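# Stand a gift box upright and open its lid

## Task

A closed gift box is lying on one of its side faces on the table. Turn it so it rests on its bottom, then swing its lid open until the lid is roughly upright or tilted back past upright. The lid's flap is kept closed by concealed magnets, so it needs some pull to free.

## Robot and tools

Robot: two UR-style arms, left_arm and right_arm, each ending in a 16-motor four-digit hand (index, middle, ring, thumb). right_arm carries a right hand; left_arm a mirrored left hand. Bases in the scene frame: left_arm at (+0.063, +0.381, 0) m, turned very slightly about z; right_arm at (-0.037, -0.457, 0) m. A camera stand sits behind the arms.

Scene frame: origin at table-top height, halfway between the nominal bases; +x points out over the table, +z up, +y toward left_arm. Reported hand positions (m), quaternions (wxyz) and velocities are in this frame and may be off by a few cm.

Hand point axes (the frame for offsets): +z runs along straight fingers toward the tips; +y points out of the palm side (palm surface at y = -0.062 m; fingertips curl toward +y as they bend); +x crosses the palm away from the thumb on the right hand, toward the thumb on the left hand. A rigid mast near the wrist on the palm side can strike objects.

The 48-number row (used by execute_actions and move): one flat list covering both arms, every value in [-1, 1]. Positions 1-24 are left_arm, 25-48 right_arm. Per arm: dx, dy, dz, rx, ry, rz, then 16 motor goals, then current_limit, then speed.
- dx..rz are an offset, not a pose: measured from that arm's Hand target as it stood when the action or move began, along that Hand target's own axes. 1.0 equals 0.6 m for dx/dy/dz and 180 degrees for rotation; rx, ry, rz form one rotation vector. All zeros re-commands the current Hand target; repeating an offset in a later call moves the arm further.
- The 16 motor numbers are absolute goal angles, scaled between each hinge's stops, in this order: index_mcp, index_abd, index_pip, index_dip, middle_mcp, middle_abd, middle_pip, middle_dip, ring_mcp, ring_abd, ring_pip, ring_dip, thumb_cmc, thumb_axl, thumb_mcp, thumb_ipl. Lower values bend fingers toward the palm. Straight values: _mcp +0.75, _abd 0.00, _pip +0.58, _dip +0.70; thumb_cmc +0.71 (thumb flat beside palm; lower swings it in front), thumb_axl +0.68, thumb_mcp +0.23, thumb_ipl +0.17. A 0 is a real goal; to keep a hand unchanged, echo its hand_goal, hand_current_limit and hand_speed.
- current_limit maps -1..+1 to 0..550 mA (floor 11 mA); start value +0.4. speed sets motor rate to (speed+1)/2 of 8.5 rad/s; start value -0.6. Both persist until rewritten.

Tools:
- execute_actions(actions, cameras): actions is a list of actions; each action is up to 15 rows, one per 1/30 s step; a short action repeats its final row to fill 15. Each row within an action counts from the same start pose. Images only arrive with an empty list or when cameras names them.
- move(target, speed, blend, stop_force, zero, blocking, cameras): straight-line motion of each hand point. target is one 48-number row, or a list of up to 15 rows, all offsets from the Hand targets at the move's start. speed: m/s, 0.002-3.6, default 0.25 (rotation up to twice that in rad/s); one value or one per target. blend: corner rounding in m for lists, default 0 (stop at each). stop_force: 3-120 N, ends an arm's path when its wrist senses that much push; unreliable when the hand rotates, and omit it when backing off a contact. zero: rezero before the move (default true). blocking=false returns early but cannot combine with stop_force. Moves are capped at 10 s and do not avoid obstacles or the other arm. Result adds a "move:" line: done, off_target, moving, held, fault; limits=paced means the pose was clipped, limits=held means steps were withheld.
- wait(seconds 0-10); stop() brakes a running move; zoom_image(camera, region [x0,y0,x1,y1], at most 504x504 px) on the newest image; zero_wrist_force(arm); read_manual(section) gives licence text only; finished_scene(scene) ends the scene irreversibly.

Cameras: cam_head_left, cam_head_right, cam_left_wrist, cam_right_wrist, each 672x504.

Results: per arm end_effector_position, end_effector_quat_wxyz, velocities (omitted when joints are "within noise"), Hand target (basis for the next offsets; the hand often rests a bit short of it), joint positions and torques, Wrist force/torque in the hand point's axes plus a peak line. Per hand: hand_goal, hand_measured, hand_current_ma, hand_state (moving, goal, blocked, overload), hand_current_limit, hand_speed. Orientation commands are clipped to 32 degrees from the measured orientation each step.

Avoid: the box leaving the table (fails the task); dropping, slamming or hard shoving; commanding targets beyond firm contact (arms are stiff). A motor at 495 mA or more for 5 s shuts off for 10 s. Motors heat when loaded or straining; MOTOR HOT appears at 70 C and the arm brakes at 85 C. Keep the two arms and hands from touching each other; closing one hand on the other's fingers counts as a press between arms. Route paths around an arm's own base.

Each tool is called after "Call:" in YAML: its name, and indented under it one key for each argument.

## Session

Call:
execute_actions:
  actions: []

Scene clock: 0.00 s.
left_arm: end_effector_position=(+0.4723, +0.4477, +0.2300) hand_goal=(+0.754, +0.000, +0.576, +0.696, +0.754, +0.000, +0.576, +0.696, +0.754, +0.000, +0.576, +0.696, +0.714, +0.678, +0.226, +0.168) hand_measured=(+0.754, +0.000, +0.576, +0.696, +0.754, +0.000, +0.576, +0.696, +0.754, +0.000, +0.576, +0.696, +0.714, +0.678, +0.226, +0.168) hand_current_ma=(+0, +0, +0, +0, +0, +0, +0, +0, +0, +0, +0, +0, +0, +0, +0, +0) hand_state=(goal, goal, goal, goal, goal, goal, goal, goal, goal, goal, goal, goal, goal, goal, goal, goal) hand_current_limit=0.40 hand_speed=-0.60 end_effector_quat_wxyz=(+0.000, +0.023, +1.000, +0.000) | right_arm: end_effector_position=(+0.3695, -0.5417, +0.2300) hand_goal=(+0.754, +0.000, +0.576, +0.696, +0.754, +0.000, +0.576, +0.696, +0.754, +0.000, +0.576, +0.696, +0.714, +0.678, +0.226, +0.168) hand_measured=(+0.754, +0.000, +0.576, +0.696, +0.754, +0.000, +0.576, +0.696, +0.754, +0.000, +0.576, +0.696, +0.714, +0.678, +0.226, +0.168) hand_current_ma=(+0, +0, +0, +0, +0, +0, +0, +0, +0, +0, +0, +0, +0, +0, +0, +0) hand_state=(goal, goal, goal, goal, goal, goal, goal, goal, goal, goal, goal, goal, goal, goal, goal, goal) hand_current_limit=0.40 hand_speed=-0.60 end_effector_quat_wxyz=(+0.000, +1.000, +0.000, +0.000)
Joint positions: left_arm=[3.458 -1.419 -2.042 -1.252 1.571 -1.255] | right_arm=[-0.316 -1.723 2.042 -1.89 -1.571 1.255]
Joint velocities: within noise
Joint torques (N m): no reading
Motor temperatures (°C): left_arm=[29 31 31 42 36 39] | right_arm=[30 30 29 33 36 39]
Wrist force (N): no reading
Wrist torque (N m): no reading
Wrist force, peak (N): no reading
Hand target: left_arm +0.4723, +0.4477, +0.2300; +0.000, +0.023, +1.000, +0.000 | right_arm +0.3695, -0.5417, +0.2300; +0.000, +1.000, +0.000, +0.000

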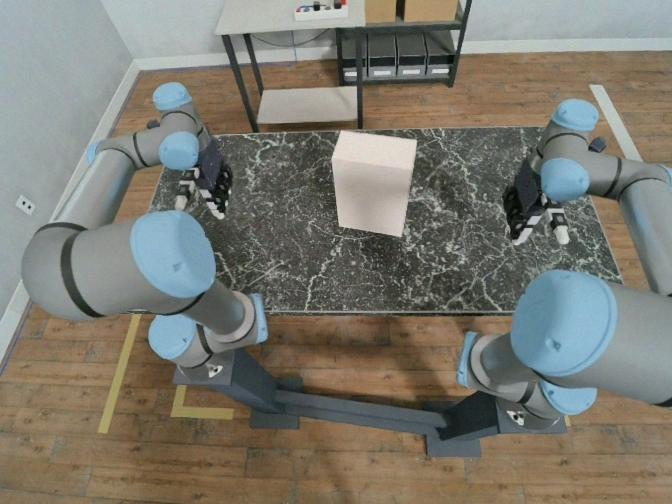

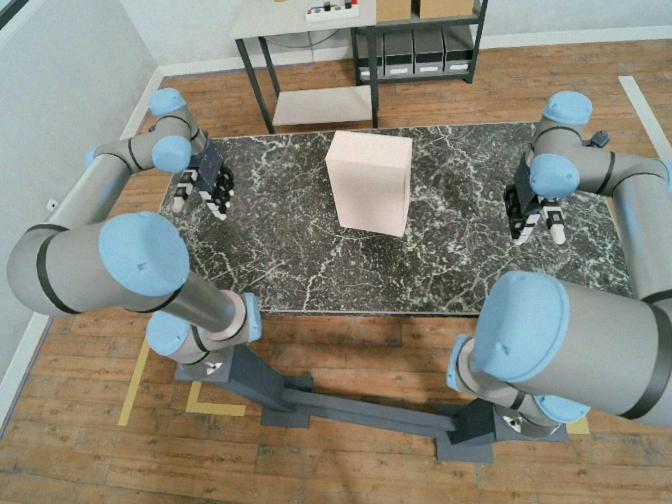

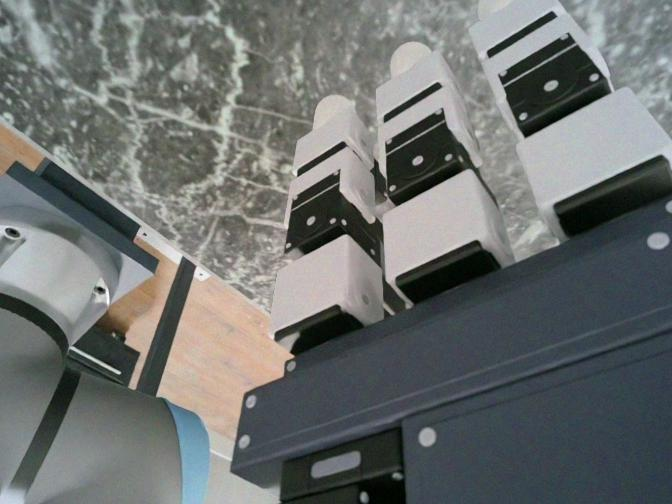

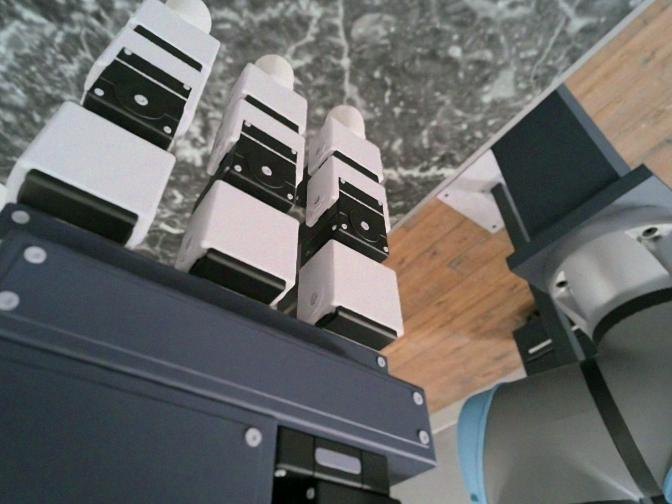

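Call:
zoom_image:
  camera: "cam_head_left"
  region: [310, 115, 440, 250]

Call:
zoom_image:
  camera: "cam_head_right"
  region: [310, 115, 440, 250]

Scaled by 3.733.

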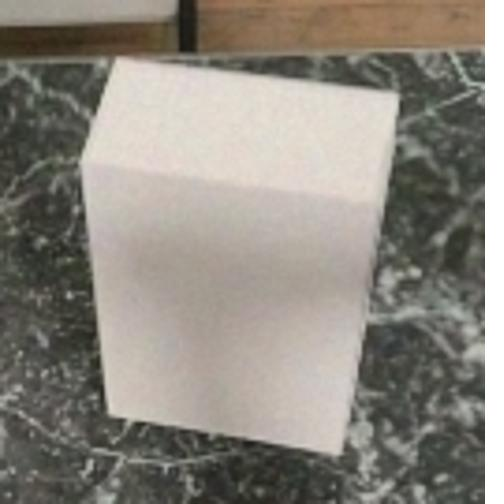

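Scaled by 3.733.

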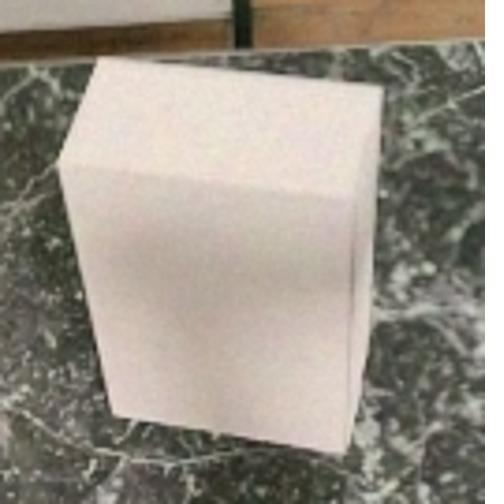

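Call:
zoom_image:
  camera: "cam_head_left"
  region: [140, 70, 270, 230]

Call:
zoom_image:
  camera: "cam_head_left"
  region: [480, 90, 620, 260]

Scaled by 3.150.

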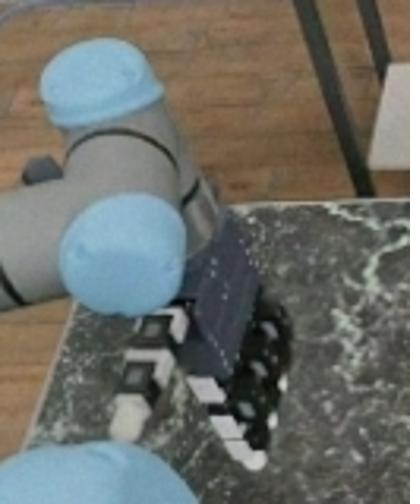

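Scaled by 2.965.

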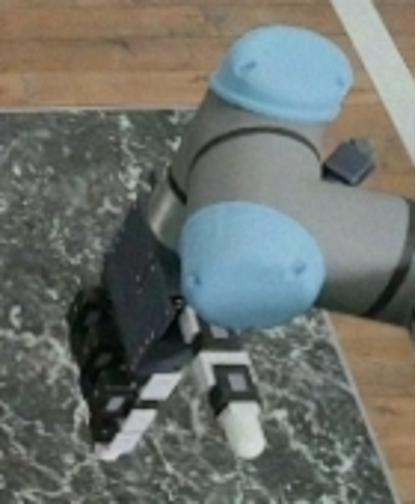

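Call:
zoom_image:
  camera: "cam_head_right"
  region: [385, 130, 425, 185]

Call:
zoom_image:
  camera: "cam_head_right"
  region: [385, 185, 425, 240]

Call:
zoom_image:
  camera: "cam_head_right"
  region: [320, 120, 420, 180]

Scaled by 9.164.

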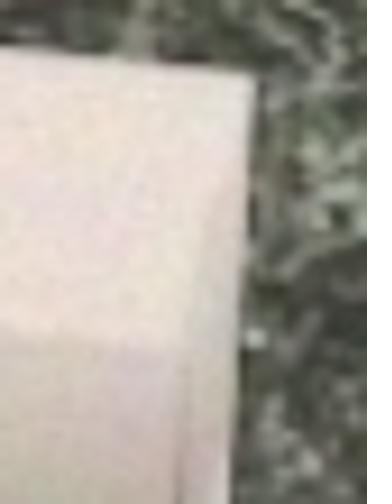

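Scaled by 9.164.

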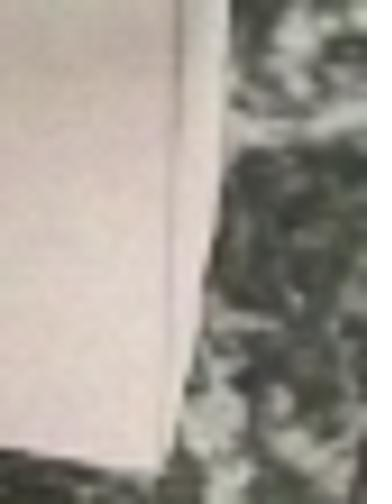

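Scaled by 5.040.

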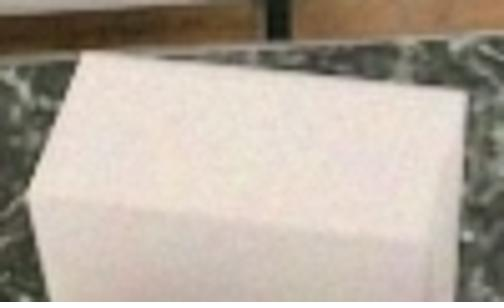

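Call:
move:
  target: [0.0833,-0.2672,-0.1767,0.1436,0.0273,-0.3068,0.754,0,0.576,0.696,0.754,0,0.576,0.696,0.754,0,0.576,0.696,0.714,0.678,0.226,0.168,0.4,-0.6,0.0425,-0.1695,-0.1767,0.1424,-0.0305,0.292,0.754,0,0.576,0.696,0.754,0,0.576,0.696,0.754,0,0.576,0.696,0.714,0.678,0.226,0.168,0.4,-0.6]
  speed: 0.4
  cameras: ["all"]

Scene clock: 216.10 s.
left_arm: end_effector_position=(+0.4152, +0.2899, +0.3360) hand_goal=(+0.754, +0.000, +0.576, +0.696, +0.754, +0.000, +0.576, +0.696, +0.754, +0.000, +0.576, +0.696, +0.714, +0.678, +0.226, +0.168) hand_measured=(+0.752, +0.000, +0.576, +0.696, +0.752, +0.000, +0.576, +0.696, +0.752, +0.000, +0.576, +0.696, +0.714, +0.678, +0.224, +0.168) hand_current_ma=(-2, +0, +1, +0, -2, +0, +1, +0, -2, +0, +1, +0, +0, -1, -3, +0) hand_state=(goal, goal, goal, goal, goal, goal, goal, goal, goal, goal, goal, goal, goal, goal, goal, goal) hand_current_limit=0.40 hand_speed=-0.60 end_effector_quat_wxyz=(-0.046, -0.440, +0.871, -0.214) | right_arm: end_effector_position=(+0.3949, -0.4401, +0.3360) hand_goal=(+0.754, +0.000, +0.576, +0.696, +0.754, +0.000, +0.576, +0.696, +0.754, +0.000, +0.576, +0.696, +0.714, +0.678, +0.226, +0.168) hand_measured=(+0.752, +0.000, +0.576, +0.696, +0.752, +0.000, +0.576, +0.696, +0.752, +0.000, +0.576, +0.696, +0.714, +0.678, +0.224, +0.168) hand_current_ma=(+0, +0, +0, +0, +0, +0, +0, +0, +0, +0, +0, +0, +0, +0, +0, +0) hand_state=(goal, goal, goal, goal, goal, goal, goal, goal, goal, goal, goal, goal, goal, goal, goal, goal) hand_current_limit=0.40 hand_speed=-0.60 end_effector_quat_wxyz=(-0.214, +0.872, -0.438, -0.046)
Joint positions: left_arm=[3.461 -1.321 -1.841 -1.559 1.13 -2.23] | right_arm=[-0.379 -1.617 1.656 -1.552 -1.133 2.112]
Joint torques (N m): left_arm=[-9.24 5.6 26.87 1.97 -0.36 -1.36] | right_arm=[10.82 -29.03 -14.13 -2.93 0.67 0.93]
Wrist force (N): left_arm=[0.3 -0.6 0.2] | right_arm=[-0.1 0.0 -0.1]
Wrist torque (N m): left_arm=[-0.24 -0.22 0.02] | right_arm=[0.24 -0.19 0.09]
Wrist force, peak (N): left_arm=[1.2 -0.6 -0.1] | right_arm=[-0.3 0.4 0.7]
Hand target: left_arm +0.4152, +0.2898, +0.3360; -0.046, -0.440, +0.871, -0.214 | right_arm +0.3949, -0.4400, +0.3360; -0.214, +0.872, -0.438, -0.046
Off the commanded pose: left_arm 0.000 m, 0 deg | right_arm 0.000 m, 0 deg.
move: done

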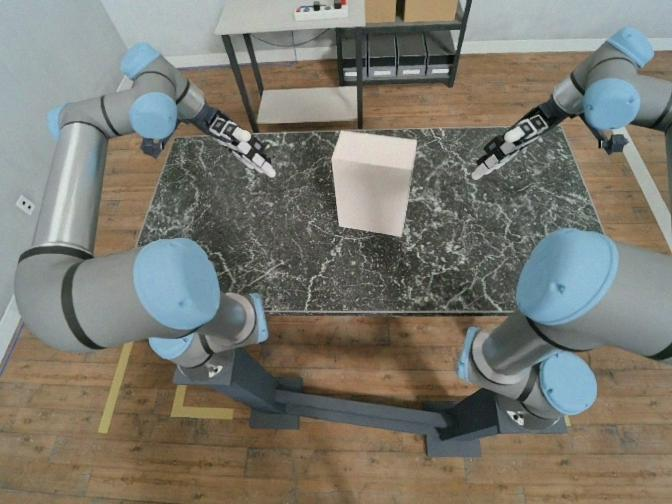

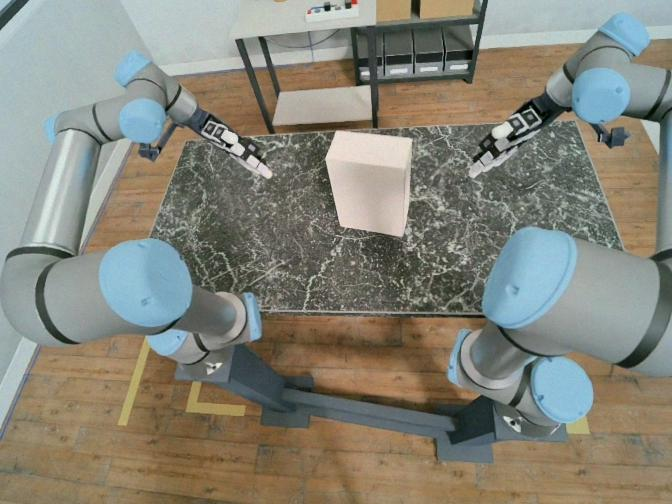

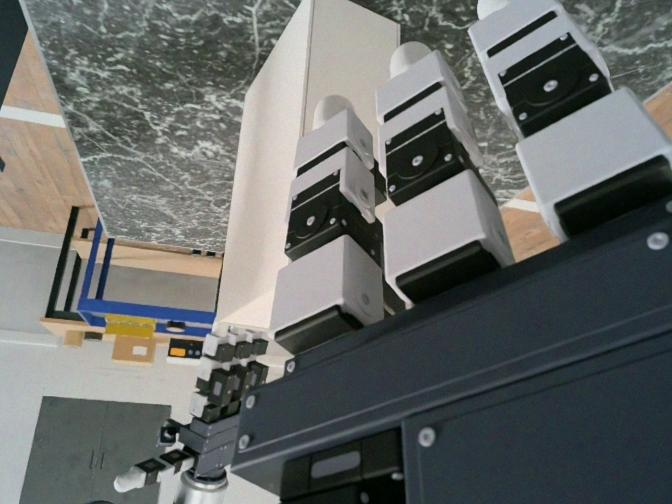

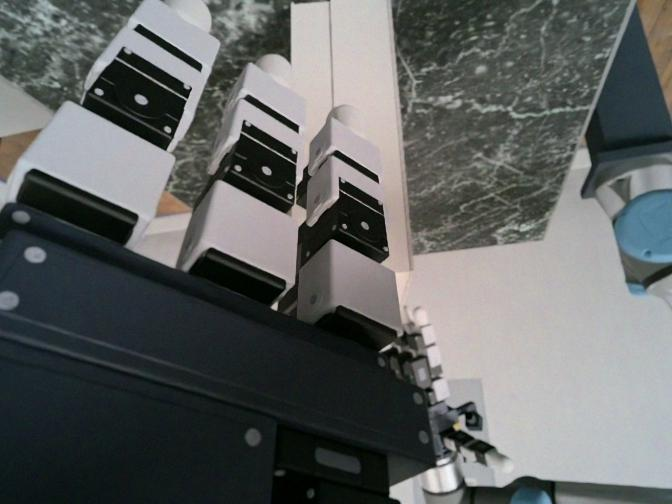

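Call:
zoom_image:
  camera: "cam_right_wrist"
  region: [250, 0, 450, 160]

Call:
zoom_image:
  camera: "cam_right_wrist"
  region: [340, 140, 450, 320]

Call:
zoom_image:
  camera: "cam_left_wrist"
  region: [200, 0, 420, 200]

Call:
zoom_image:
  camera: "cam_left_wrist"
  region: [200, 180, 330, 350]

Scaled by 2.520.

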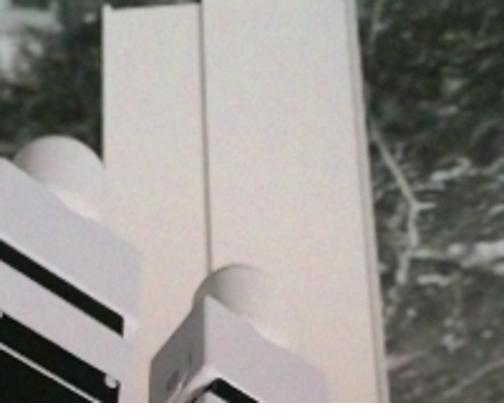

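Scaled by 2.800.

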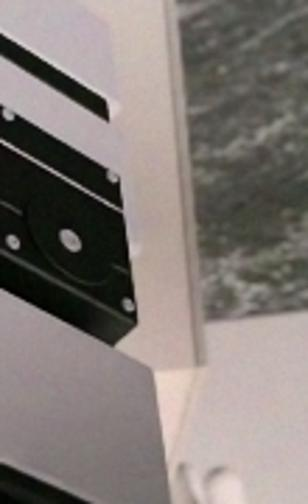

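Scaled by 2.291.

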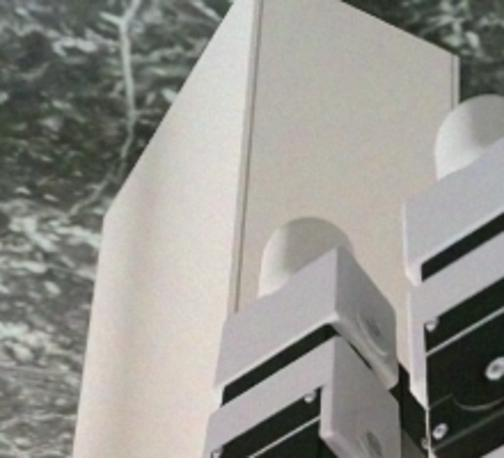

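Scaled by 2.965.

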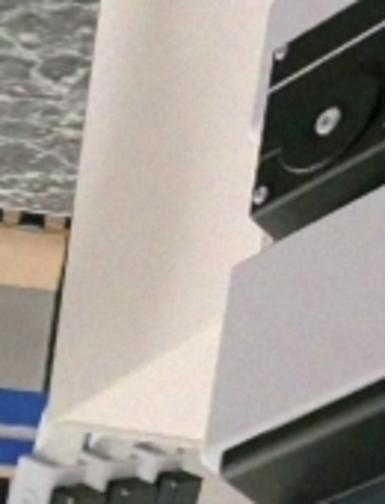

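Call:
move:
  target: [0,0,0,0,0,0,-0.48,0,-0.74,-0.17,-0.48,0,-0.74,-0.17,-0.48,0,-0.74,-0.17,0.714,0.678,0.226,0.168,0.4,-0.3,0,0,0,0,0,0,-0.48,0,-0.74,-0.17,-0.48,0,-0.74,-0.17,-0.48,0,-0.74,-0.17,0.714,0.678,0.226,0.168,0.4,-0.3]
  cameras: ["cam_right_wrist","cam_left_wrist"]

Call:
zoom_image:
  camera: "cam_right_wrist"
  region: [230, 0, 450, 170]

Scene clock: 255.83 s.
left_arm: end_effector_position=(+0.4152, +0.2898, +0.3360) hand_goal=(-0.480, +0.000, -0.740, -0.170, -0.480, +0.000, -0.740, -0.170, -0.480, +0.000, -0.740, -0.170, +0.714, +0.678, +0.226, +0.168) hand_measured=(-0.438, +0.000, -0.700, -0.162, -0.432, +0.000, -0.694, -0.164, -0.428, +0.000, -0.696, -0.164, +0.714, +0.678, +0.224, +0.168) hand_current_ma=(+119, +0, +97, +12, +136, +0, +123, +9, +151, +0, +112, +9, +0, -1, -3, +0) hand_state=(blocked, goal, blocked, goal, blocked, goal, blocked, goal, blocked, goal, blocked, goal, goal, goal, goal, goal) hand_current_limit=0.40 hand_speed=-0.30 end_effector_quat_wxyz=(-0.046, -0.440, +0.871, -0.214) | right_arm: end_effector_position=(+0.3949, -0.4400, +0.3360) hand_goal=(-0.480, +0.000, -0.740, -0.170, -0.480, +0.000, -0.740, -0.170, -0.480, +0.000, -0.740, -0.170, +0.714, +0.678, +0.226, +0.168) hand_measured=(-0.436, +0.000, -0.702, -0.162, -0.430, +0.000, -0.696, -0.164, -0.426, +0.000, -0.698, -0.164, +0.714, +0.678, +0.224, +0.168) hand_current_ma=(+41, +0, +29, +2, +52, +0, +37, +1, +60, +0, +34, +1, +0, +0, +0, +0) hand_state=(blocked, goal, blocked, goal, blocked, goal, blocked, goal, blocked, goal, blocked, goal, goal, goal, goal, goal) hand_current_limit=0.40 hand_speed=-0.30 end_effector_quat_wxyz=(-0.214, +0.872, -0.438, -0.046)
Joint positions: left_arm=[3.46 -1.321 -1.841 -1.559 1.13 -2.231] | right_arm=[-0.379 -1.617 1.657 -1.552 -1.133 2.112]
Joint torques (N m): left_arm=[-9.14 5.02 23.45 0.38 -0.69 -1.99] | right_arm=[8.04 -28.87 -14.88 -1.56 -1.11 2.02]
Wrist force (N): left_arm=[0.4 -0.2 0.4] | right_arm=[-0.4 -0.3 -0.1]
Wrist torque (N m): left_arm=[-0.01 -0.19 0.09] | right_arm=[0.40 -0.21 0.01]
Wrist force, peak (N): left_arm=[0.5 -1.6 0.3] | right_arm=[-0.1 -1.5 -0.1]
Hand target: left_arm +0.4152, +0.2898, +0.3360; -0.046, -0.440, +0.871, -0.214 | right_arm +0.3949, -0.4400, +0.3360; -0.214, +0.872, -0.438, -0.046
Off the commanded pose: left_arm 0.000 m, 0 deg | right_arm 0.000 m, 0 deg.
move: done
Images, in order (width x height): cam_left_wrist 672x504, cam_right_wrist 672x504.

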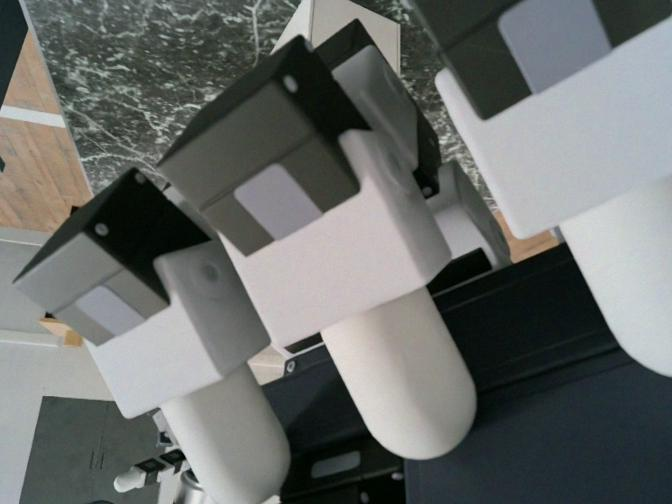

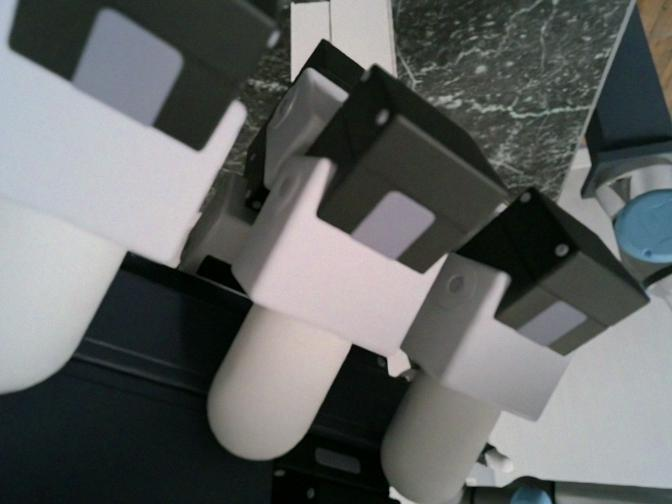

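Scaled by 2.291.

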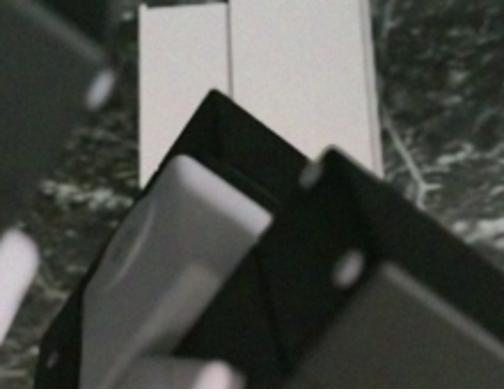

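Call:
move:
  target: [0,0,0,-0.005,-0.082,-0.065,0.754,0,0.576,0.696,0.754,0,0.576,0.696,0.754,0,0.576,0.696,0.714,0.678,0.226,0.168,0.4,-0.3,0,0,0,-0.005,0.082,0.065,0.754,0,0.576,0.696,0.754,0,0.576,0.696,0.754,0,0.576,0.696,0.714,0.678,0.226,0.168,0.4,-0.3]
  cameras: ["cam_right_wrist","cam_left_wrist"]

Call:
zoom_image:
  camera: "cam_right_wrist"
  region: [380, 0, 580, 300]

Call:
zoom_image:
  camera: "cam_left_wrist"
  region: [60, 0, 300, 320]

Scene clock: 278.87 s.
left_arm: end_effector_position=(+0.4151, +0.2897, +0.3360) hand_goal=(+0.754, +0.000, +0.576, +0.696, +0.754, +0.000, +0.576, +0.696, +0.754, +0.000, +0.576, +0.696, +0.714, +0.678, +0.226, +0.168) hand_measured=(+0.746, +0.000, +0.572, +0.694, +0.746, +0.000, +0.572, +0.694, +0.746, +0.000, +0.572, +0.694, +0.714, +0.678, +0.224, +0.168) hand_current_ma=(-13, +0, -6, -3, -12, +0, -6, -2, -13, +0, -5, -3, +0, -1, -3, +0) hand_state=(goal, goal, goal, goal, goal, goal, goal, goal, goal, goal, goal, goal, goal, goal, goal, goal) hand_current_limit=0.40 hand_speed=-0.30 end_effector_quat_wxyz=(+0.041, -0.549, +0.822, -0.143) | right_arm: end_effector_position=(+0.3949, -0.4399, +0.3360) hand_goal=(+0.754, +0.000, +0.576, +0.696, +0.754, +0.000, +0.576, +0.696, +0.754, +0.000, +0.576, +0.696, +0.714, +0.678, +0.226, +0.168) hand_measured=(+0.746, +0.000, +0.572, +0.694, +0.746, +0.000, +0.572, +0.694, +0.744, +0.000, +0.572, +0.694, +0.714, +0.678, +0.224, +0.168) hand_current_ma=(-2, +0, -1, +0, -2, +0, +0, +0, -2, +0, +0, +0, +0, +0, +0, +0) hand_state=(goal, goal, goal, goal, goal, goal, goal, goal, goal, goal, goal, goal, goal, goal, goal, goal) hand_current_limit=0.40 hand_speed=-0.30 end_effector_quat_wxyz=(-0.143, +0.823, -0.548, +0.041)
Joint positions: left_arm=[3.389 -1.275 -1.893 -1.355 1.337 -2.569] | right_arm=[-0.328 -1.676 1.736 -1.788 -1.315 2.439]
Joint torques (N m): left_arm=[9.06 2 27.21 2.09 -0.16 -1.37] | right_arm=[-8.7 -10.08 -32.62 -3.35 0.07 1.33]
Wrist force (N): left_arm=[0.6 -0.1 0.3] | right_arm=[0.4 -0.2 0.1]
Wrist torque (N m): left_arm=[-0.17 -0.16 0.01] | right_arm=[0.14 -0.11 0.16]
Wrist force, peak (N): left_arm=[0.9 -1.4 0.2] | right_arm=[0.0 -1.4 -0.2]
Hand target: left_arm +0.4152, +0.2898, +0.3360; +0.041, -0.550, +0.822, -0.143 | right_arm +0.3949, -0.4400, +0.3360; -0.143, +0.823, -0.548, +0.041
Off the commanded pose: left_arm 0.000 m, 0 deg | right_arm 0.000 m, 0 deg.
move: done
Images, in order (width x height): cam_left_wrist 672x504, cam_right_wrist 672x504.

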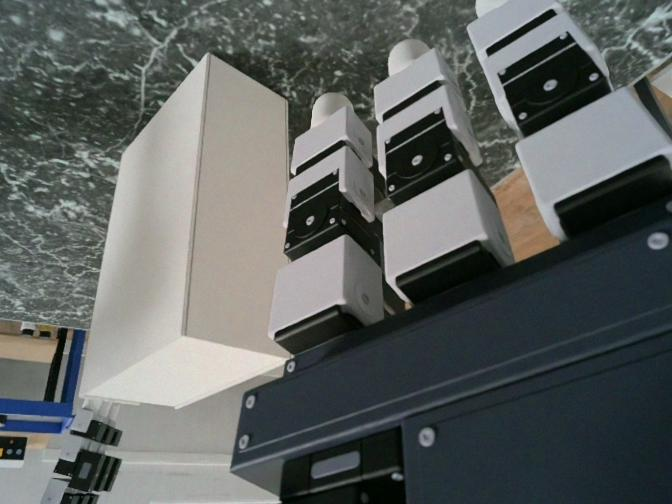

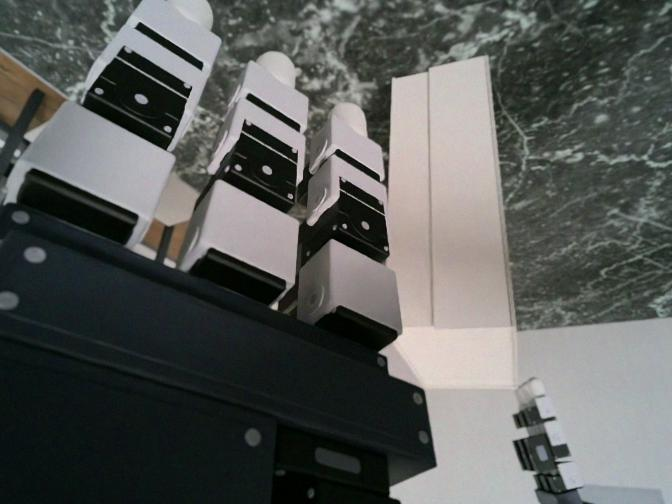

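Scaled by 1.680.

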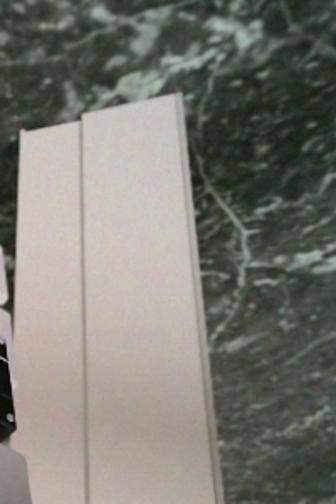

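Scaled by 1.575.

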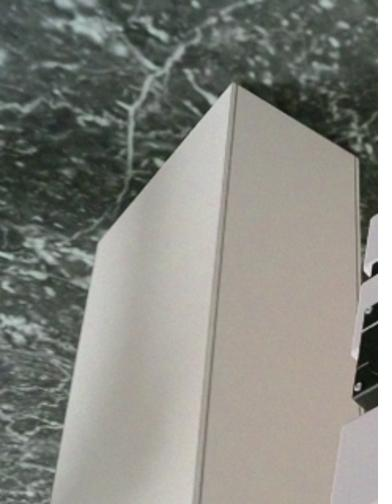

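Call:
zoom_image:
  camera: "cam_right_wrist"
  region: [380, 300, 530, 400]

Call:
zoom_image:
  camera: "cam_right_wrist"
  region: [380, 50, 500, 130]

Call:
zoom_image:
  camera: "cam_left_wrist"
  region: [170, 320, 300, 415]

Call:
zoom_image:
  camera: "cam_left_wrist"
  region: [185, 40, 295, 130]

Scaled by 3.360.

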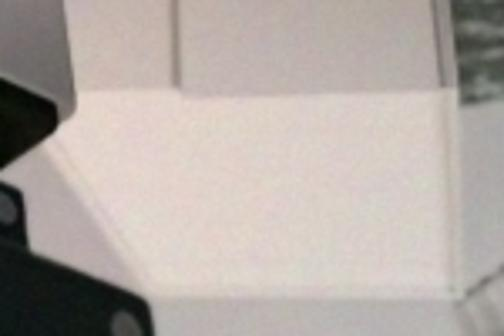

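Scaled by 4.200.

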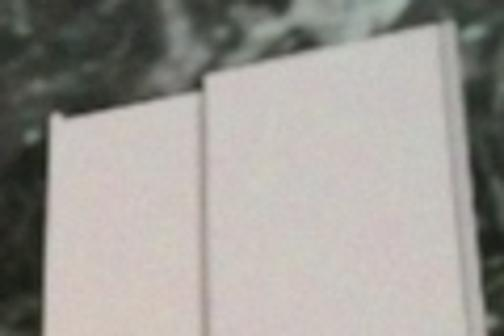

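Scaled by 3.877.

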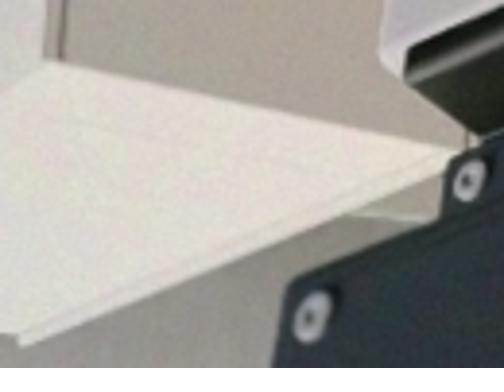

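Scaled by 4.582.

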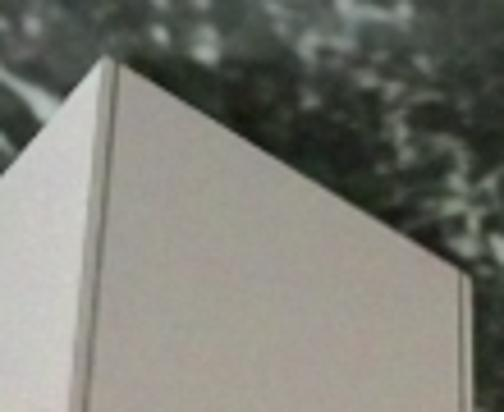

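Call:
move:
  target: [-0.0717,-0.1178,0.0382,0.3746,0.2649,-0.4342,0.452,0,0.285,0.522,0.452,0,0.285,0.522,0.452,0,0.285,0.522,0.714,0.678,0.226,0.168,0.4,-0.3,0.0067,-0.0908,0.0365,0.479,-0.1747,0.5076,0.452,0,0.285,0.522,0.452,0,0.285,0.522,0.452,0,0.285,0.522,0.714,0.678,0.226,0.168,0.4,-0.3]
  cameras: ["cam_head_right","cam_right_wrist","cam_left_wrist"]
  speed: 0.4

Scene clock: 552.43 s.
left_arm: end_effector_position=(+0.5002, +0.2997, +0.3301) hand_goal=(+0.452, +0.000, +0.286, +0.522, +0.452, +0.000, +0.286, +0.522, +0.452, +0.000, +0.286, +0.522, +0.714, +0.678, +0.226, +0.168) hand_measured=(+0.452, -0.002, +0.288, +0.524, +0.452, -0.002, +0.288, +0.524, +0.452, -0.002, +0.288, +0.524, +0.712, +0.678, +0.224, +0.168) hand_current_ma=(+0, -1, +3, +3, +0, -1, +3, +3, +0, -1, +2, +3, -2, -1, -3, +0) hand_state=(goal, goal, goal, goal, goal, goal, goal, goal, goal, goal, goal, goal, goal, goal, goal, goal) hand_current_limit=0.40 hand_speed=-0.30 end_effector_quat_wxyz=(+0.076, +0.703, -0.077, +0.703) end_effector_velocity=(+0.000, +0.000, +0.000) end_effector_angular_velocity=(+0.003, -0.003, +0.001) | right_arm: end_effector_position=(+0.4500, -0.4201, +0.3301) hand_goal=(+0.452, +0.000, +0.286, +0.522, +0.452, +0.000, +0.286, +0.522, +0.452, +0.000, +0.286, +0.522, +0.714, +0.678, +0.226, +0.168) hand_measured=(+0.452, -0.002, +0.288, +0.524, +0.452, -0.002, +0.288, +0.526, +0.450, -0.002, +0.288, +0.524, +0.712, +0.678, +0.224, +0.168) hand_current_ma=(+0, +0, +0, +0, +0, +0, +0, +0, +0, +0, +0, +0, +0, +0, +0, +0) hand_state=(goal, goal, goal, goal, goal, goal, goal, goal, goal, goal, goal, goal, goal, goal, goal, goal) hand_current_limit=0.40 hand_speed=-0.30 end_effector_quat_wxyz=(+0.703, +0.076, +0.703, -0.076)
Joint positions: left_arm=[4 -1.749 -2.65 1.258 0.542 -4.712] | right_arm=[-0.566 -1.378 2.628 -4.393 -1.221 4.714]
Joint velocities: left_arm=[0 -0.001 0 0.005 0 -0.001] | right_arm=[within noise]
Joint torques (N m): left_arm=[8.52 7.23 0.09 2.9 0.29 -1.58] | right_arm=[4 -15.53 0.66 -2.92 -1.8 1.81]
Wrist force (N): left_arm=[0.8 0.5 0.6] | right_arm=[-1.1 -0.2 2.9]
Wrist torque (N m): left_arm=[-0.15 -0.59 0.30] | right_arm=[-0.16 -0.73 0.06]
Wrist force, peak (N): left_arm=[1.2 0.2 0.8] | right_arm=[-0.9 -0.5 3.4]
Hand target: left_arm +0.5002, +0.2997, +0.3301; +0.076, +0.703, -0.077, +0.703 | right_arm +0.4499, -0.4200, +0.3301; +0.703, +0.076, +0.703, -0.076
Off the commanded pose: left_arm 0.000 m, 0 deg | right_arm 0.000 m, 0 deg.
move: done
Images, in order (width x height): cam_head_right 672x504, cam_left_wrist 672x504, cam_right_wrist 672x504.

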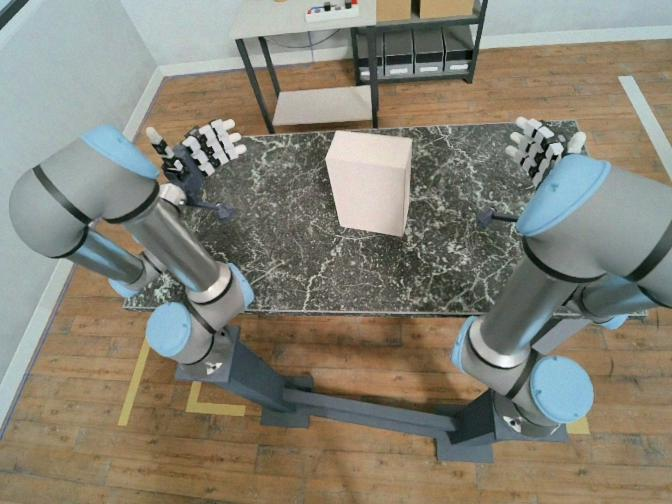

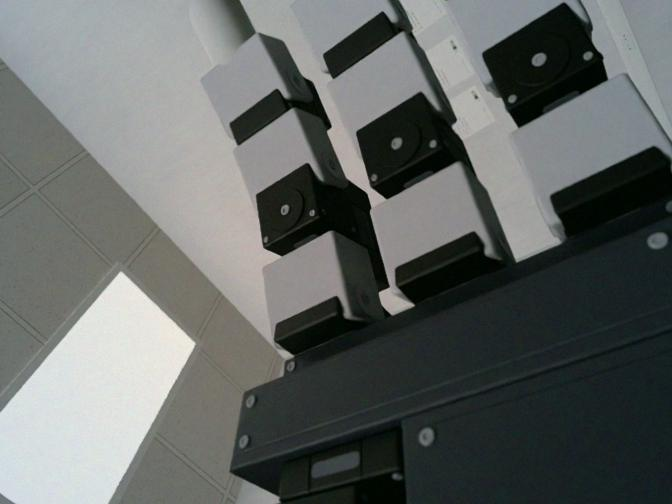

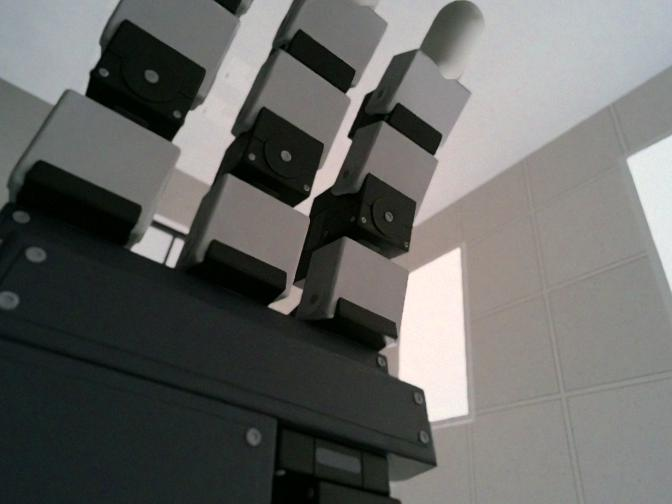

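Call:
move:
  target: [-0.195,0.344,0.0643,0,0,0,0.452,0,0.285,0.522,0.452,0,0.285,0.522,0.452,0,0.285,0.522,0.714,0.678,0.226,0.168,0.4,-0.3,0.195,0.30,-0.1083,0,0,0,0.452,0,0.285,0.522,0.452,0,0.285,0.522,0.452,0,0.285,0.522,0.714,0.678,0.226,0.168,0.4,-0.3]
  cameras: ["cam_head_left","cam_head_right","cam_right_wrist","cam_left_wrist"]
  speed: 0.2

Call:
zoom_image:
  camera: "cam_head_left"
  region: [270, 110, 470, 260]

Call:
zoom_image:
  camera: "cam_head_right"
  region: [270, 110, 470, 260]

Scene clock: 568.43 s.
left_arm: end_effector_position=(+0.4938, +0.0900, +0.2128) hand_goal=(+0.452, +0.000, +0.286, +0.522, +0.452, +0.000, +0.286, +0.522, +0.452, +0.000, +0.286, +0.522, +0.714, +0.678, +0.226, +0.168) hand_measured=(+0.452, -0.002, +0.288, +0.524, +0.452, -0.002, +0.288, +0.524, +0.452, -0.002, +0.288, +0.524, +0.712, +0.678, +0.224, +0.168) hand_current_ma=(+0, -1, +3, +3, +0, -1, +3, +3, +0, -1, +2, +3, -1, -1, -3, +0) hand_state=(goal, goal, goal, goal, goal, goal, goal, goal, goal, goal, goal, goal, goal, goal, goal, goal) hand_current_limit=0.40 hand_speed=-0.30 end_effector_quat_wxyz=(+0.076, +0.703, -0.077, +0.703) | right_arm: end_effector_position=(+0.4250, -0.2303, +0.2132) hand_goal=(+0.452, +0.000, +0.286, +0.522, +0.452, +0.000, +0.286, +0.522, +0.452, +0.000, +0.286, +0.522, +0.714, +0.678, +0.226, +0.168) hand_measured=(+0.452, -0.002, +0.288, +0.524, +0.452, -0.002, +0.288, +0.524, +0.450, -0.002, +0.288, +0.524, +0.712, +0.678, +0.224, +0.168) hand_current_ma=(+0, +0, +0, +0, +0, +0, +0, +0, +0, +0, +0, +0, +0, +0, +0, +0) hand_state=(goal, goal, goal, goal, goal, goal, goal, goal, goal, goal, goal, goal, goal, goal, goal, goal) hand_current_limit=0.40 hand_speed=-0.30 end_effector_quat_wxyz=(+0.703, +0.076, +0.703, -0.075)
Joint positions: left_arm=[3.077 -2.296 -2.52 1.675 1.464 -4.711] | right_arm=[0.246 -0.851 2.473 -4.765 -2.032 4.713]
Joint torques (N m): left_arm=[-8.41 22.22 1.56 2.94 1.3 -0.53] | right_arm=[11.04 -24.01 2.27 -2.16 -1.4 1.53]
Wrist force (N): left_arm=[1.3 0.1 0.7] | right_arm=[-1.2 -0.1 2.5]
Wrist torque (N m): left_arm=[-0.19 -0.66 0.45] | right_arm=[-0.15 -0.67 -0.12]
Wrist force, peak (N): left_arm=[1.7 -1.4 0.7] | right_arm=[-1.8 -1.8 3.7]
Hand target: left_arm +0.4938, +0.0900, +0.2128; +0.076, +0.703, -0.077, +0.703 | right_arm +0.4250, -0.2302, +0.2132; +0.703, +0.076, +0.703, -0.076
Off the commanded pose: left_arm 0.000 m, 0 deg | right_arm 0.000 m, 0 deg.
move: done

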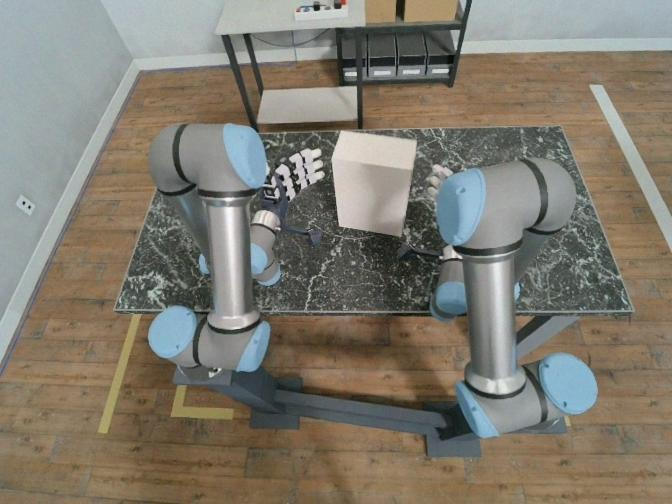

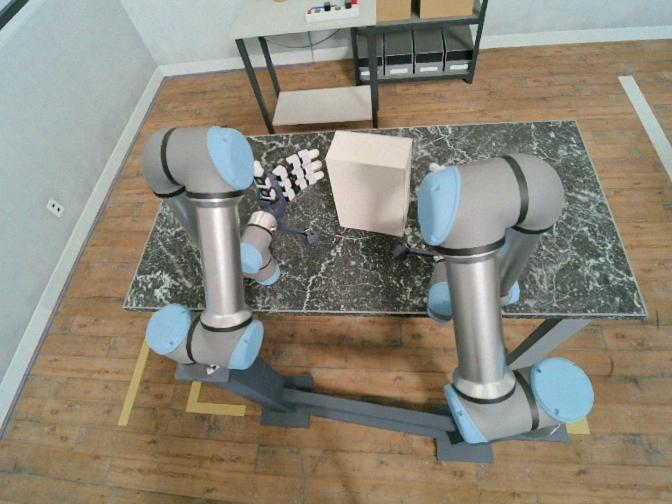

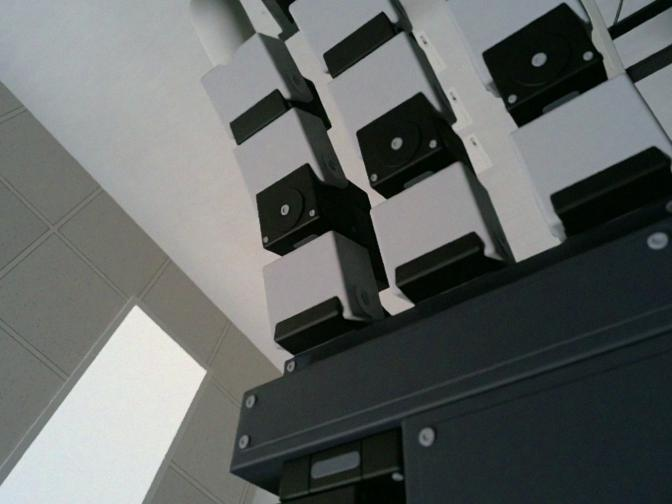

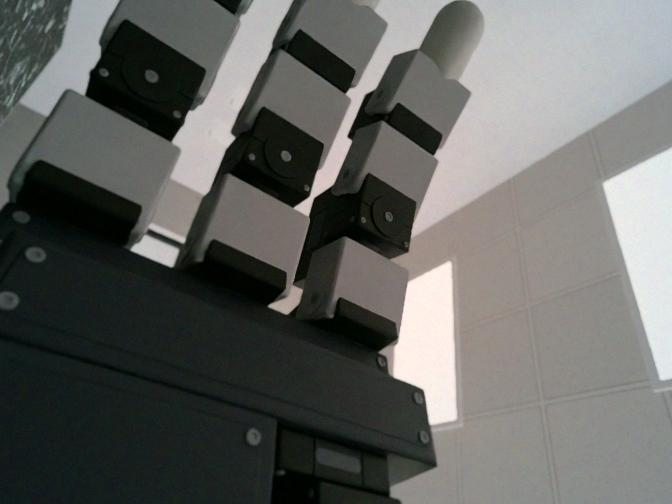

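Scaled by 2.520.

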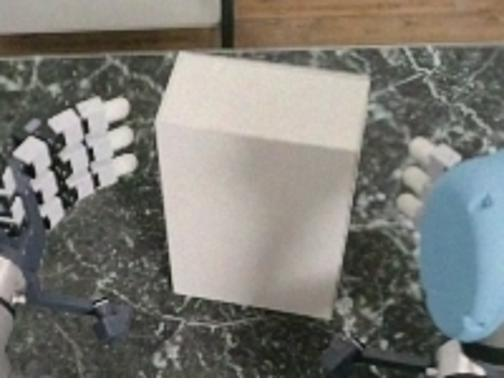

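Scaled by 2.520.

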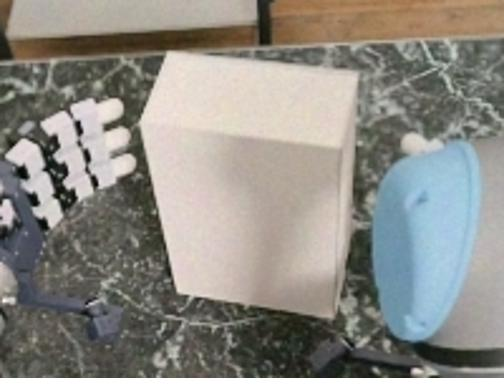

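Call:
move:
  target: [0,0.0617,0,0,0,0,0.452,0,0.285,0.522,0.452,0,0.285,0.522,0.452,0,0.285,0.522,0.714,0.678,0.226,0.168,0.0,-0.95,0,0.0617,0,0,0,0,0.452,0,0.285,0.522,0.452,0,0.285,0.522,0.452,0,0.285,0.522,0.714,0.678,0.226,0.168,0.0,-0.95]
  cameras: ["cam_head_left"]
  speed: 0.08
  stop_force: 6

Call:
zoom_image:
  camera: "cam_head_left"
  region: [290, 120, 460, 250]

Scene clock: 584.37 s.
left_arm: end_effector_position=(+0.4859, +0.0539, +0.2128) hand_goal=(+0.452, +0.000, +0.286, +0.522, +0.452, +0.000, +0.286, +0.522, +0.452, +0.000, +0.286, +0.522, +0.714, +0.678, +0.226, +0.168) hand_measured=(+0.452, -0.002, +0.288, +0.524, +0.452, -0.002, +0.288, +0.524, +0.452, -0.002, +0.288, +0.524, +0.712, +0.678, +0.224, +0.168) hand_current_ma=(+0, -1, +3, +3, +0, -1, +3, +3, +0, -1, +2, +3, -1, -1, -2, +0) hand_state=(goal, goal, goal, goal, goal, goal, goal, goal, goal, goal, goal, goal, goal, goal, goal, goal) hand_current_limit=0.00 hand_speed=-0.95 end_effector_quat_wxyz=(+0.076, +0.703, -0.077, +0.703) | right_arm: end_effector_position=(+0.4329, -0.1941, +0.2132) hand_goal=(+0.452, +0.000, +0.286, +0.522, +0.452, +0.000, +0.286, +0.522, +0.452, +0.000, +0.286, +0.522, +0.714, +0.678, +0.226, +0.168) hand_measured=(+0.452, -0.002, +0.288, +0.524, +0.452, -0.002, +0.288, +0.524, +0.450, -0.002, +0.288, +0.524, +0.712, +0.678, +0.224, +0.168) hand_current_ma=(+0, +0, +0, +0, +0, +0, +0, +0, +0, +0, +0, +0, +0, +0, +0, +0) hand_state=(goal, goal, goal, goal, goal, goal, goal, goal, goal, goal, goal, goal, goal, goal, goal, goal) hand_current_limit=0.00 hand_speed=-0.95 end_effector_quat_wxyz=(+0.703, +0.076, +0.703, -0.075)
Joint positions: left_arm=[2.929 -2.291 -2.474 1.623 1.612 -4.711] | right_arm=[0.362 -0.852 2.387 -4.678 -2.149 4.713]
Joint torques (N m): left_arm=[-7.68 23.08 -6.06 3.94 1.55 0.94] | right_arm=[-2.57 -22.5 2.94 -0.74 -1.34 1.8]
Wrist force (N): left_arm=[1.5 0.4 0.6] | right_arm=[-0.9 -0.1 2.8]
Wrist torque (N m): left_arm=[-0.14 -0.70 0.50] | right_arm=[-0.12 -0.72 -0.07]
Wrist force, peak (N): left_arm=[1.8 0.1 0.9] | right_arm=[-1.1 -0.3 3.0]
Hand target: left_arm +0.4859, +0.0538, +0.2128; +0.076, +0.703, -0.077, +0.703 | right_arm +0.4329, -0.1941, +0.2132; +0.703, +0.076, +0.703, -0.076
Off the commanded pose: left_arm 0.000 m, 0 deg | right_arm 0.000 m, 0 deg.
move: done
Images, in order (width x height): cam_head_left 672x504.

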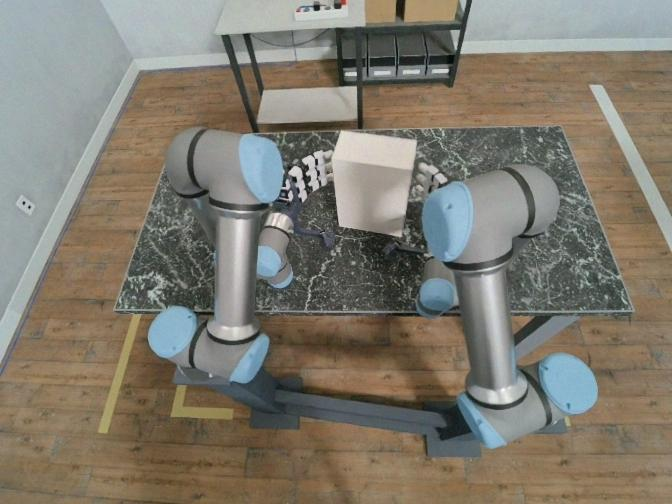

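Scaled by 2.965.

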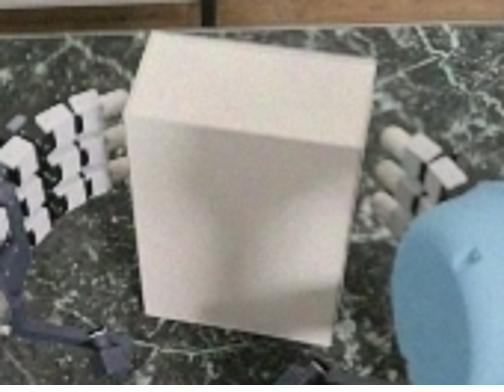

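Call:
move:
  target: [0,0,0,0,0,0,0.137,0,0.285,0.522,0.137,0,0.285,0.522,0.137,0,0.285,0.522,0.714,0.678,0.226,0.168,-0.2,-0.95,0,0,0,0,0,0,0.137,0,0.285,0.522,0.137,0,0.285,0.522,0.137,0,0.285,0.522,0.714,0.678,0.226,0.168,-0.2,-0.95]
  cameras: ["cam_head_left"]
  speed: 0.08

Call:
zoom_image:
  camera: "cam_head_left"
  region: [290, 120, 460, 250]

Scene clock: 595.10 s.
left_arm: end_effector_position=(+0.4859, +0.0539, +0.2128) hand_goal=(+0.138, +0.000, +0.286, +0.522, +0.138, +0.000, +0.286, +0.522, +0.138, +0.000, +0.286, +0.522, +0.714, +0.678, +0.226, +0.168) hand_measured=(+0.284, -0.002, +0.306, +0.528, +0.282, -0.002, +0.306, +0.526, +0.284, -0.002, +0.304, +0.528, +0.712, +0.678, +0.224, +0.168) hand_current_ma=(+220, -1, +39, +7, +220, -1, +41, +7, +220, -1, +35, +8, -1, -1, -2, +0) hand_state=(blocked, goal, goal, goal, blocked, goal, blocked, goal, blocked, goal, goal, goal, goal, goal, goal, goal) hand_current_limit=-0.20 hand_speed=-0.95 end_effector_quat_wxyz=(+0.076, +0.703, -0.077, +0.703) | right_arm: end_effector_position=(+0.4329, -0.1941, +0.2132) hand_goal=(+0.138, +0.000, +0.286, +0.522, +0.138, +0.000, +0.286, +0.522, +0.138, +0.000, +0.286, +0.522, +0.714, +0.678, +0.226, +0.168) hand_measured=(+0.292, -0.002, +0.306, +0.528, +0.290, -0.002, +0.306, +0.528, +0.294, -0.002, +0.304, +0.526, +0.712, +0.678, +0.224, +0.168) hand_current_ma=(+220, +0, +9, +1, +220, +0, +9, +1, +220, +0, +6, +1, +0, +0, +0, +0) hand_state=(blocked, goal, blocked, goal, blocked, goal, blocked, goal, blocked, goal, goal, goal, goal, goal, goal, goal) hand_current_limit=-0.20 hand_speed=-0.95 end_effector_quat_wxyz=(+0.703, +0.076, +0.703, -0.076)
Joint positions: left_arm=[2.929 -2.291 -2.474 1.623 1.612 -4.711] | right_arm=[0.362 -0.852 2.387 -4.678 -2.149 4.713]
Joint torques (N m): left_arm=[-8.39 22.45 -5.09 3.71 -2.41 -1.38] | right_arm=[9.4 -22.18 -7.35 -0.6 2.72 1.87]
Wrist force (N): left_arm=[1.3 -12.0 -0.2] | right_arm=[-1.1 -12.0 2.7]
Wrist torque (N m): left_arm=[0.33 -0.67 0.79] | right_arm=[0.56 -0.75 -0.34]
Wrist force, peak (N): left_arm=[1.2 -12.1 -0.2] | right_arm=[-1.1 -12.0 2.7]
Hand target: left_arm +0.4859, +0.0538, +0.2128; +0.076, +0.703, -0.077, +0.703 | right_arm +0.4329, -0.1941, +0.2132; +0.703, +0.076, +0.703, -0.076
Off the commanded pose: left_arm 0.000 m, 0 deg | right_arm 0.000 m, 0 deg.
move: done
Images, in order (width x height): cam_head_left 672x504.

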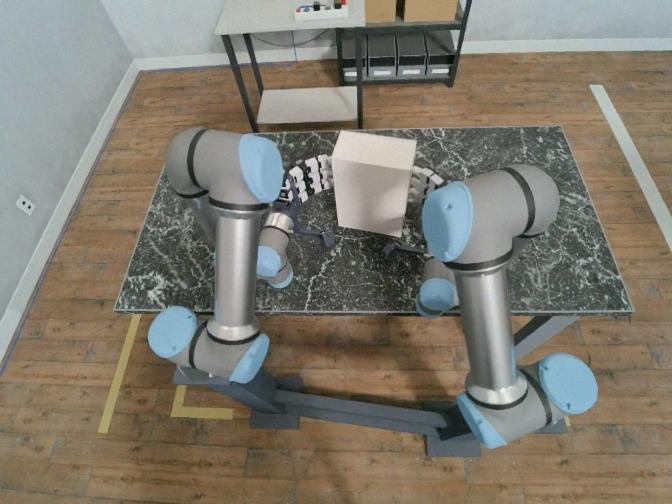

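Scaled by 2.965.

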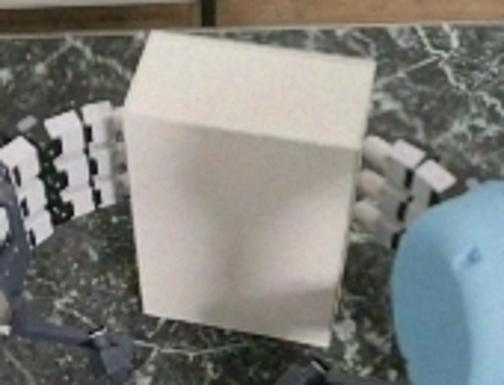

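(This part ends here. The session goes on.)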